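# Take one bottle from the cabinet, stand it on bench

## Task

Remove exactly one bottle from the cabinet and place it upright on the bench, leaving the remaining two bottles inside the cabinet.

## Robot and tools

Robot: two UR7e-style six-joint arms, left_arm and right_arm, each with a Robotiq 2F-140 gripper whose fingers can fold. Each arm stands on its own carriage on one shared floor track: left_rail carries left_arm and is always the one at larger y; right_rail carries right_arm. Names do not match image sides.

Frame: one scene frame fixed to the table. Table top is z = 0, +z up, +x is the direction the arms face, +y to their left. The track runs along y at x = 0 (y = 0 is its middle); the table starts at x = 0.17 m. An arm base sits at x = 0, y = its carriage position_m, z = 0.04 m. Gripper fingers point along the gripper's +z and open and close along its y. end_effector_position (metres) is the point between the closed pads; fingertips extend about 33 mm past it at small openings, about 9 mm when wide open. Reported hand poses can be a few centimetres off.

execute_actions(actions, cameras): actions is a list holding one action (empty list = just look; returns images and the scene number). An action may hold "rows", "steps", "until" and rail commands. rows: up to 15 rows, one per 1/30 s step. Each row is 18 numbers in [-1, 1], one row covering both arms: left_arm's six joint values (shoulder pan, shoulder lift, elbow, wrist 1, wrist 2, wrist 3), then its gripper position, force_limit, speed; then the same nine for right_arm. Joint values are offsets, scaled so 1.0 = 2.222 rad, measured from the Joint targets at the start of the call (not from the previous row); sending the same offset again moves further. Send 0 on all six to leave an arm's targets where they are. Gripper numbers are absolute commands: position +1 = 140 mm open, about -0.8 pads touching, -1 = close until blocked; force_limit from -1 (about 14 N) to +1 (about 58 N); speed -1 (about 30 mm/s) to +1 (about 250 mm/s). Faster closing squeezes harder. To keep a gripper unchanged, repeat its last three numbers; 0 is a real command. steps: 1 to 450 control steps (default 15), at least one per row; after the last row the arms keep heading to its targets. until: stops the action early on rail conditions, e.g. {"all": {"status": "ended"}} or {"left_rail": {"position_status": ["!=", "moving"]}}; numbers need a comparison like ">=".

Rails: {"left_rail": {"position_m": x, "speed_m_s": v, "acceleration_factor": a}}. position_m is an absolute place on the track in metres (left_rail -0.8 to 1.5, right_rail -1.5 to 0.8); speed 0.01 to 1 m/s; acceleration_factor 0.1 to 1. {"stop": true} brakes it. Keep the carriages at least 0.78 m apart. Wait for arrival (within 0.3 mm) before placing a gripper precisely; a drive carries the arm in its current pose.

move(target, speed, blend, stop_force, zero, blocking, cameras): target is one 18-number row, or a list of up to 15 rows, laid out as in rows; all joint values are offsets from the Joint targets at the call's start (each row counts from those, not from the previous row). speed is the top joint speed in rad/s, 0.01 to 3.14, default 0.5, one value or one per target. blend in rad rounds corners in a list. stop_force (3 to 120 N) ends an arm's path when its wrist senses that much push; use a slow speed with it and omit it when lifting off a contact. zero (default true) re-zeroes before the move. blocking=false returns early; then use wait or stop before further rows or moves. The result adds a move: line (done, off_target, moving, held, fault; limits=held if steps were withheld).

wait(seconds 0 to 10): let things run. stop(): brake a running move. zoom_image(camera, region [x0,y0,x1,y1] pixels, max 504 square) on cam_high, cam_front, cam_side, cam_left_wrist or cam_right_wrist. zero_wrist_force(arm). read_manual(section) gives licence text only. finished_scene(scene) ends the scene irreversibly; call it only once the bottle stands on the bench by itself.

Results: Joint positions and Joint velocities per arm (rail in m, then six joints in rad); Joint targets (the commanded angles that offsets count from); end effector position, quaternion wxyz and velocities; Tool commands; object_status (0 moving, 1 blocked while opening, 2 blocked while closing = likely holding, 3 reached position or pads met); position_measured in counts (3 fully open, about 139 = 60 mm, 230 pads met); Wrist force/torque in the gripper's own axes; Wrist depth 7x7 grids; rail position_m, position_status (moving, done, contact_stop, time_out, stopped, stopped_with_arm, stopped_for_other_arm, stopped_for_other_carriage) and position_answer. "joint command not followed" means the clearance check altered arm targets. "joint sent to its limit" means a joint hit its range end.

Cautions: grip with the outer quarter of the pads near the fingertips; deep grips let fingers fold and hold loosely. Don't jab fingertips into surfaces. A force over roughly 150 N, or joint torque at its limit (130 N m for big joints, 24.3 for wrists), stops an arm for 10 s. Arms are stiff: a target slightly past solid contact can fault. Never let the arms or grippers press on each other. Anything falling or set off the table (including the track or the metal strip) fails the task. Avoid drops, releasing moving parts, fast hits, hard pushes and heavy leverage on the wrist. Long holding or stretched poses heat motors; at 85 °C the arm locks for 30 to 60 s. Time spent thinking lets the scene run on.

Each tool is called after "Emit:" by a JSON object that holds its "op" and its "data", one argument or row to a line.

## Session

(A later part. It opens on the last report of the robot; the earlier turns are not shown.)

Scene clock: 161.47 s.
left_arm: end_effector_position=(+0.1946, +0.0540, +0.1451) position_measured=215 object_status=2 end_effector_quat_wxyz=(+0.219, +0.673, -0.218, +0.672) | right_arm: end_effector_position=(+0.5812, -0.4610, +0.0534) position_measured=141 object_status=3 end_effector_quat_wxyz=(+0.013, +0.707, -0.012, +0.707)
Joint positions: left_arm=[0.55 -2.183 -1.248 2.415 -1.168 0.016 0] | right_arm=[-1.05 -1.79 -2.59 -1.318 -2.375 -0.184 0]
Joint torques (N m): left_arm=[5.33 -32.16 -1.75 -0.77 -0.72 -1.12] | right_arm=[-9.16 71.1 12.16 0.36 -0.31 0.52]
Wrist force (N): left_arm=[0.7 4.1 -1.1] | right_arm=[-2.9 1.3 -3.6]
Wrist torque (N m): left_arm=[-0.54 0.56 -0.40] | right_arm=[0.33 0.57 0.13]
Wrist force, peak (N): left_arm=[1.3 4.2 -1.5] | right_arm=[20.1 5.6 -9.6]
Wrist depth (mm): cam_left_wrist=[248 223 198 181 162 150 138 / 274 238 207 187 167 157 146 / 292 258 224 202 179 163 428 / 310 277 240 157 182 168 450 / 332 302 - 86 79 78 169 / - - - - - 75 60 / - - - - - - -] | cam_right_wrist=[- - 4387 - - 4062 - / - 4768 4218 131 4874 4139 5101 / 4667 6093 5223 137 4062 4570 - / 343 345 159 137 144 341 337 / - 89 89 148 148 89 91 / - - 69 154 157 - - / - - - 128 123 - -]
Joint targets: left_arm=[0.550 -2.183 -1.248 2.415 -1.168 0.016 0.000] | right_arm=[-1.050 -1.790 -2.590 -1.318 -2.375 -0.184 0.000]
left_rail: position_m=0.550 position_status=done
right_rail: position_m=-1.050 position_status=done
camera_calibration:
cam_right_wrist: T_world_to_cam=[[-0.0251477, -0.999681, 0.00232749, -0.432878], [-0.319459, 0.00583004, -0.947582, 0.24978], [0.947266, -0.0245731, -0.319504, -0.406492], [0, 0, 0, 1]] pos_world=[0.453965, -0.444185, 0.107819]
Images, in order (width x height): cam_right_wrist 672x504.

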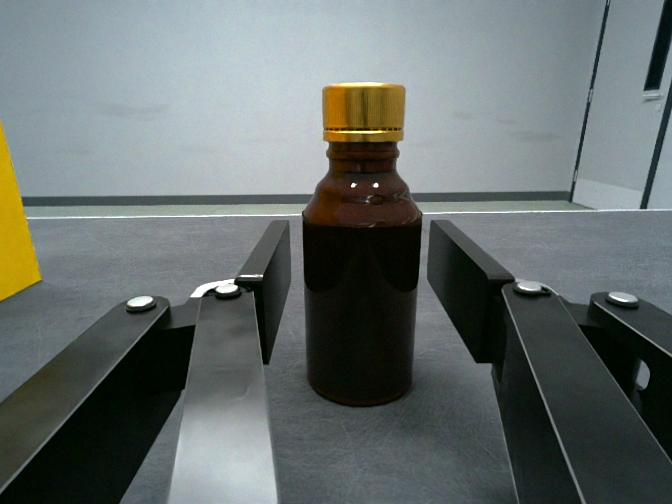

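Emit:
{"op": "move", "data": {
  "target": [
    [0.0528,0.0485,-0.0929,0.0444,0.0017,0,-1,0.3,-0.9,0.0351,0.0156,-0.0317,0.0161,0.0351,0,-0.1,-0.2,-1],
    [0.1062,0.1034,-0.2007,0.0972,-0.0038,0,-1,0.3,-0.9,0.1961,0.0225,0.0168,-0.0393,0.1961,0,-0.1,-0.2,-1],
    [0.1534,0.1552,-0.304,0.1488,-0.0116,0,-1,0.3,-0.9,0.1961,0.0225,0.0168,-0.0393,0.1961,0,-0.1,-0.2,-1],
    [0.1967,0.2065,-0.4071,0.2006,-0.0233,0,-1,0.3,-0.9,0.1961,0.0225,0.0168,-0.0393,0.1961,0,-0.1,-0.2,-1],
    [0.2411,0.2652,-0.5258,0.2606,-0.0418,0,-1,0.3,-0.9,0.1961,0.0225,0.0168,-0.0393,0.1961,0,-0.1,-0.2,-1]
  ],
  "speed": [0.1,0.25,0.25,0.25,0.12],
  "blend": [0.005,0.02,0.03,0.03,0],
  "stop_force": 20,
  "cameras": ["cam_right_wrist","cam_high","cam_left_wrist","cam_front"]
}}

Scene clock: 186.10 s.
left_arm: end_effector_position=(+0.3932, -0.1207, +0.1452) position_measured=215 object_status=2 end_effector_quat_wxyz=(+0.000, +0.707, +0.000, +0.707) | right_arm: end_effector_position=(+0.3003, -0.3922, +0.0969) position_measured=141 object_status=3 end_effector_quat_wxyz=(+0.013, +0.707, -0.012, +0.707)
Joint positions: left_arm=[0.55 -1.648 -0.658 1.247 -0.589 -0.077 0] | right_arm=[-1.05 -1.354 -2.54 -1.281 -2.463 0.252 0]
Joint torques (N m): left_arm=[18.77 -40.19 -28.22 2.25 -3.45 -1.36] | right_arm=[13.57 70.33 21.81 -1.76 1.76 0.26]
Wrist force (N): left_arm=[7.9 1.5 -13.8] | right_arm=[-2.8 1.6 -3.9]
Wrist torque (N m): left_arm=[-0.30 0.52 -0.02] | right_arm=[0.39 0.54 0.14]
Wrist force, peak (N): left_arm=[6.7 -1.8 -18.0] | right_arm=[-3.0 1.0 -5.2]
Wrist depth (mm): cam_left_wrist=[182 179 177 175 170 167 164 / 192 189 185 179 179 176 175 / 202 199 196 191 188 186 186 / 215 212 207 158 194 193 3331 / 231 - - 86 78 81 - / - - - - - 75 60 / - - - - - - -] | cam_right_wrist=[248 324 4301 5223 - 5101 3482 / 258 321 503 4667 5484 - 4874 / 272 320 557 4985 442 5484 5928 / 289 347 141 482 158 479 480 / - 86 89 310 270 89 91 / - - 208 230 230 - - / - - - 182 181 - -]
Joint targets: left_arm=[0.550 -1.648 -0.658 1.247 -0.589 -0.077 0.000] | right_arm=[-1.050 -1.354 -2.540 -1.281 -2.463 0.252 0.000]
left_rail: position_m=0.550 position_status=done
right_rail: position_m=-1.050 position_status=done
move: done
camera_calibration:
cam_left_wrist: T_world_to_cam=[[0.0294789, -0.999466, -0.0140786, -0.119039], [-0.321747, 0.00384719, -0.946818, 0.266759], [0.946367, 0.0324409, -0.321462, -0.176122], [0, 0, 0, 1]] pos_world=[0.256014, -0.114289, 0.19428]
cam_right_wrist: T_world_to_cam=[[-0.0251455, -0.999681, 0.0023246, -0.371265], [-0.319339, 0.00582897, -0.947623, 0.200848], [0.947307, -0.0245708, -0.319384, -0.12484], [0, 0, 0, 1]] pos_world=[0.173065, -0.375385, 0.15132]
Images, in order (width x height): cam_high 672x504, cam_front 672x504, cam_left_wrist 672x504, cam_right_wrist 672x504.

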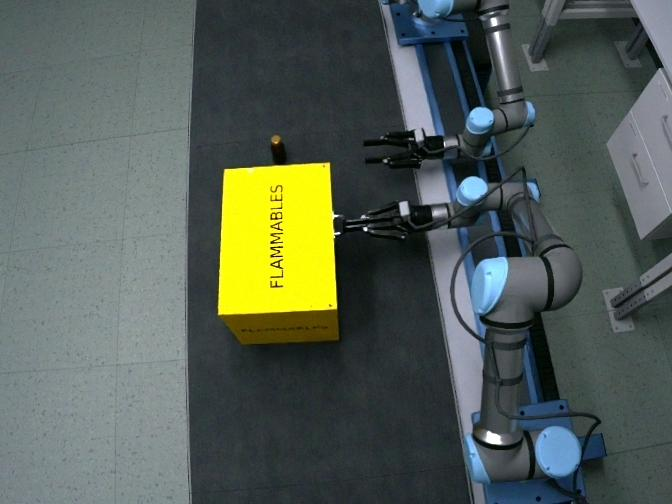

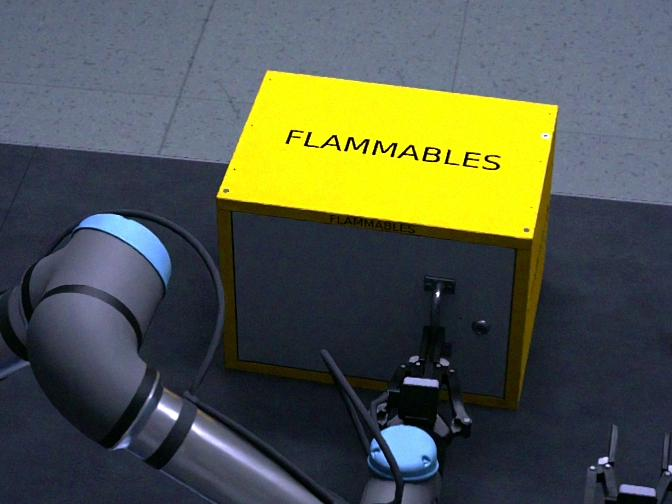

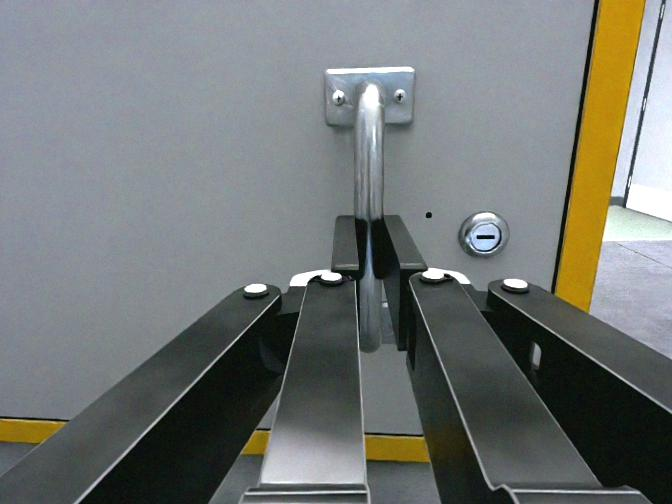

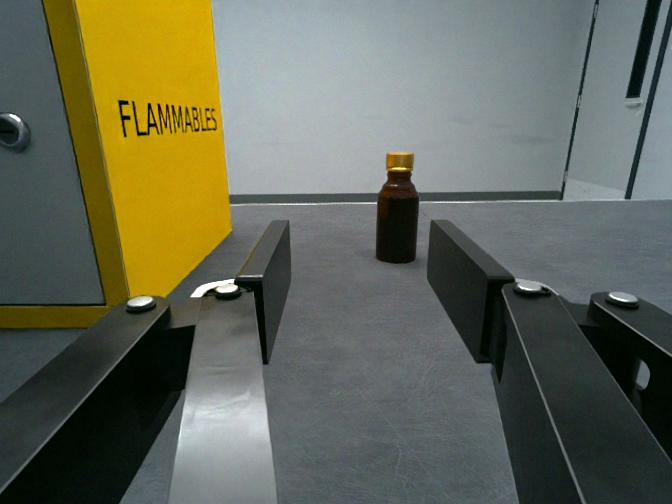

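Emit:
{"op": "execute_actions", "data": {
  "actions": [
    {"rows":[[0,0,0,0,0,0,0.3,0.3,-0.8,0,0,0,0,0,0,-0.1,-0.2,-1]],"steps":60}
  ]
}}

Emit:
{"op": "move", "data": {
  "target": [-0.0675,-0.0045,0.009,-0.0046,-0.0675,0,0.3,0.3,-0.8,0,0,0,0,0,0,-0.1,-0.2,-1],
  "speed": 0.2,
  "cameras": ["cam_front"]
}}

Scene clock: 194.63 s.
left_arm: end_effector_position=(+0.3932, -0.1207, +0.1452) position_measured=91 object_status=3 end_effector_quat_wxyz=(+0.000, +0.707, +0.000, +0.707) | right_arm: end_effector_position=(+0.3003, -0.3922, +0.0969) position_measured=141 object_status=3 end_effector_quat_wxyz=(+0.013, +0.707, -0.012, +0.707)
Joint positions: left_arm=[0.55 -1.648 -0.658 1.247 -0.589 -0.077 0] | right_arm=[-1.05 -1.354 -2.54 -1.281 -2.463 0.252 0]
Joint torques (N m): left_arm=[-10.11 -63.63 -24.42 -0.44 1.99 -1.08] | right_arm=[14.28 70.79 21.67 -1.7 1.78 0.46]
Wrist force (N): left_arm=[0.6 -1.6 0.1] | right_arm=[-2.7 1.3 -4.1]
Wrist torque (N m): left_arm=[-0.20 0.59 -0.14] | right_arm=[0.32 0.54 0.13]
Wrist force, peak (N): left_arm=[8.3 1.2 -14.2] | right_arm=[-3.1 1.5 -4.1]
Wrist depth (mm): cam_left_wrist=[182 179 174 173 170 167 164 / 191 188 186 180 178 175 173 / 203 199 195 190 188 185 180 / 215 211 200 200 199 154 534 / - 88 135 213 210 119 72 / - - 236 229 223 221 - / - - 247 237 232 - -] | cam_right_wrist=[246 321 500 - - 4476 4985 / 258 321 508 - 4387 - - / 276 319 494 - 5350 5772 - / 290 322 141 484 164 480 479 / - 86 89 310 271 89 91 / - - 208 231 229 - - / - - - 182 182 - -]
Joint targets: left_arm=[0.550 -1.648 -0.658 1.247 -0.589 -0.077 0.000] | right_arm=[-1.050 -1.354 -2.540 -1.281 -2.463 0.252 0.000]
left_rail: position_m=0.550 position_status=done
right_rail: position_m=-1.050 position_status=done

Scene clock: 195.87 s.
left_arm: end_effector_position=(+0.2932, -0.1208, +0.1453) position_measured=91 object_status=3 end_effector_quat_wxyz=(+0.000, +0.707, +0.000, +0.707) | right_arm: end_effector_position=(+0.3003, -0.3922, +0.0969) position_measured=141 object_status=3 end_effector_quat_wxyz=(+0.013, +0.707, -0.012, +0.707)
Joint positions: left_arm=[0.55 -1.797 -0.668 1.267 -0.599 -0.227 0] | right_arm=[-1.05 -1.354 -2.54 -1.281 -2.463 0.252 0]
Joint torques (N m): left_arm=[-11.13 -62.91 -4.47 -0.92 -3.25 -1.01] | right_arm=[13.5 70.83 21.61 -1.64 1.73 0.29]
Wrist force (N): left_arm=[0.7 -1.6 0.0] | right_arm=[-2.8 1.5 -4.0]
Wrist torque (N m): left_arm=[-0.21 0.55 -0.15] | right_arm=[0.37 0.53 0.14]
Wrist force, peak (N): left_arm=[0.6 -1.6 -1.9] | right_arm=[-3.1 1.4 -3.9]
Wrist depth (mm): cam_left_wrist=[274 271 266 259 257 251 - / 288 286 279 270 268 266 4072 / 306 300 293 287 282 281 - / 325 316 155 305 301 141 - / - 88 326 326 318 111 72 / - - - - - - - / - - - 235 229 - -] | cam_right_wrist=[247 323 4874 4301 - - - / 257 320 481 4985 - 4218 - / 273 321 475 4874 714 6093 - / 288 320 141 484 164 480 433 / - 89 89 309 272 89 91 / - - 208 229 229 - - / - - - 182 182 - -]
Joint targets: left_arm=[0.550 -1.798 -0.668 1.267 -0.599 -0.227 0.000] | right_arm=[-1.050 -1.354 -2.540 -1.281 -2.463 0.252 0.000]
left_rail: position_m=0.550 position_status=done
right_rail: position_m=-1.050 position_status=done
move: done
Images, in order (width x height): cam_front 672x504.

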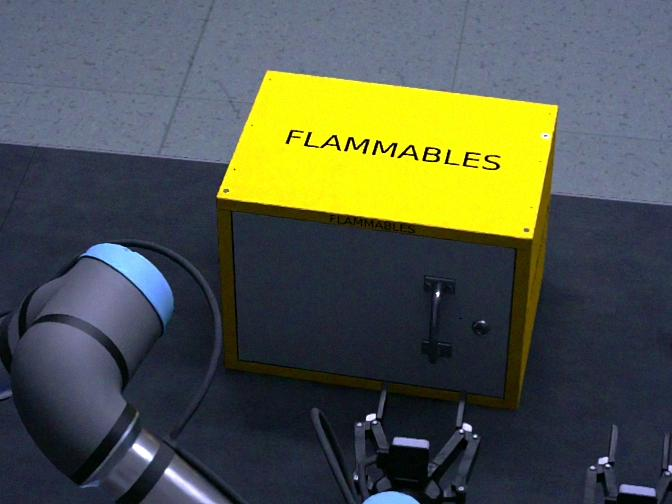

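Emit:
{"op": "finished_scene", "data": {
  "scene": 2
}}

The scene is finished: the task was done.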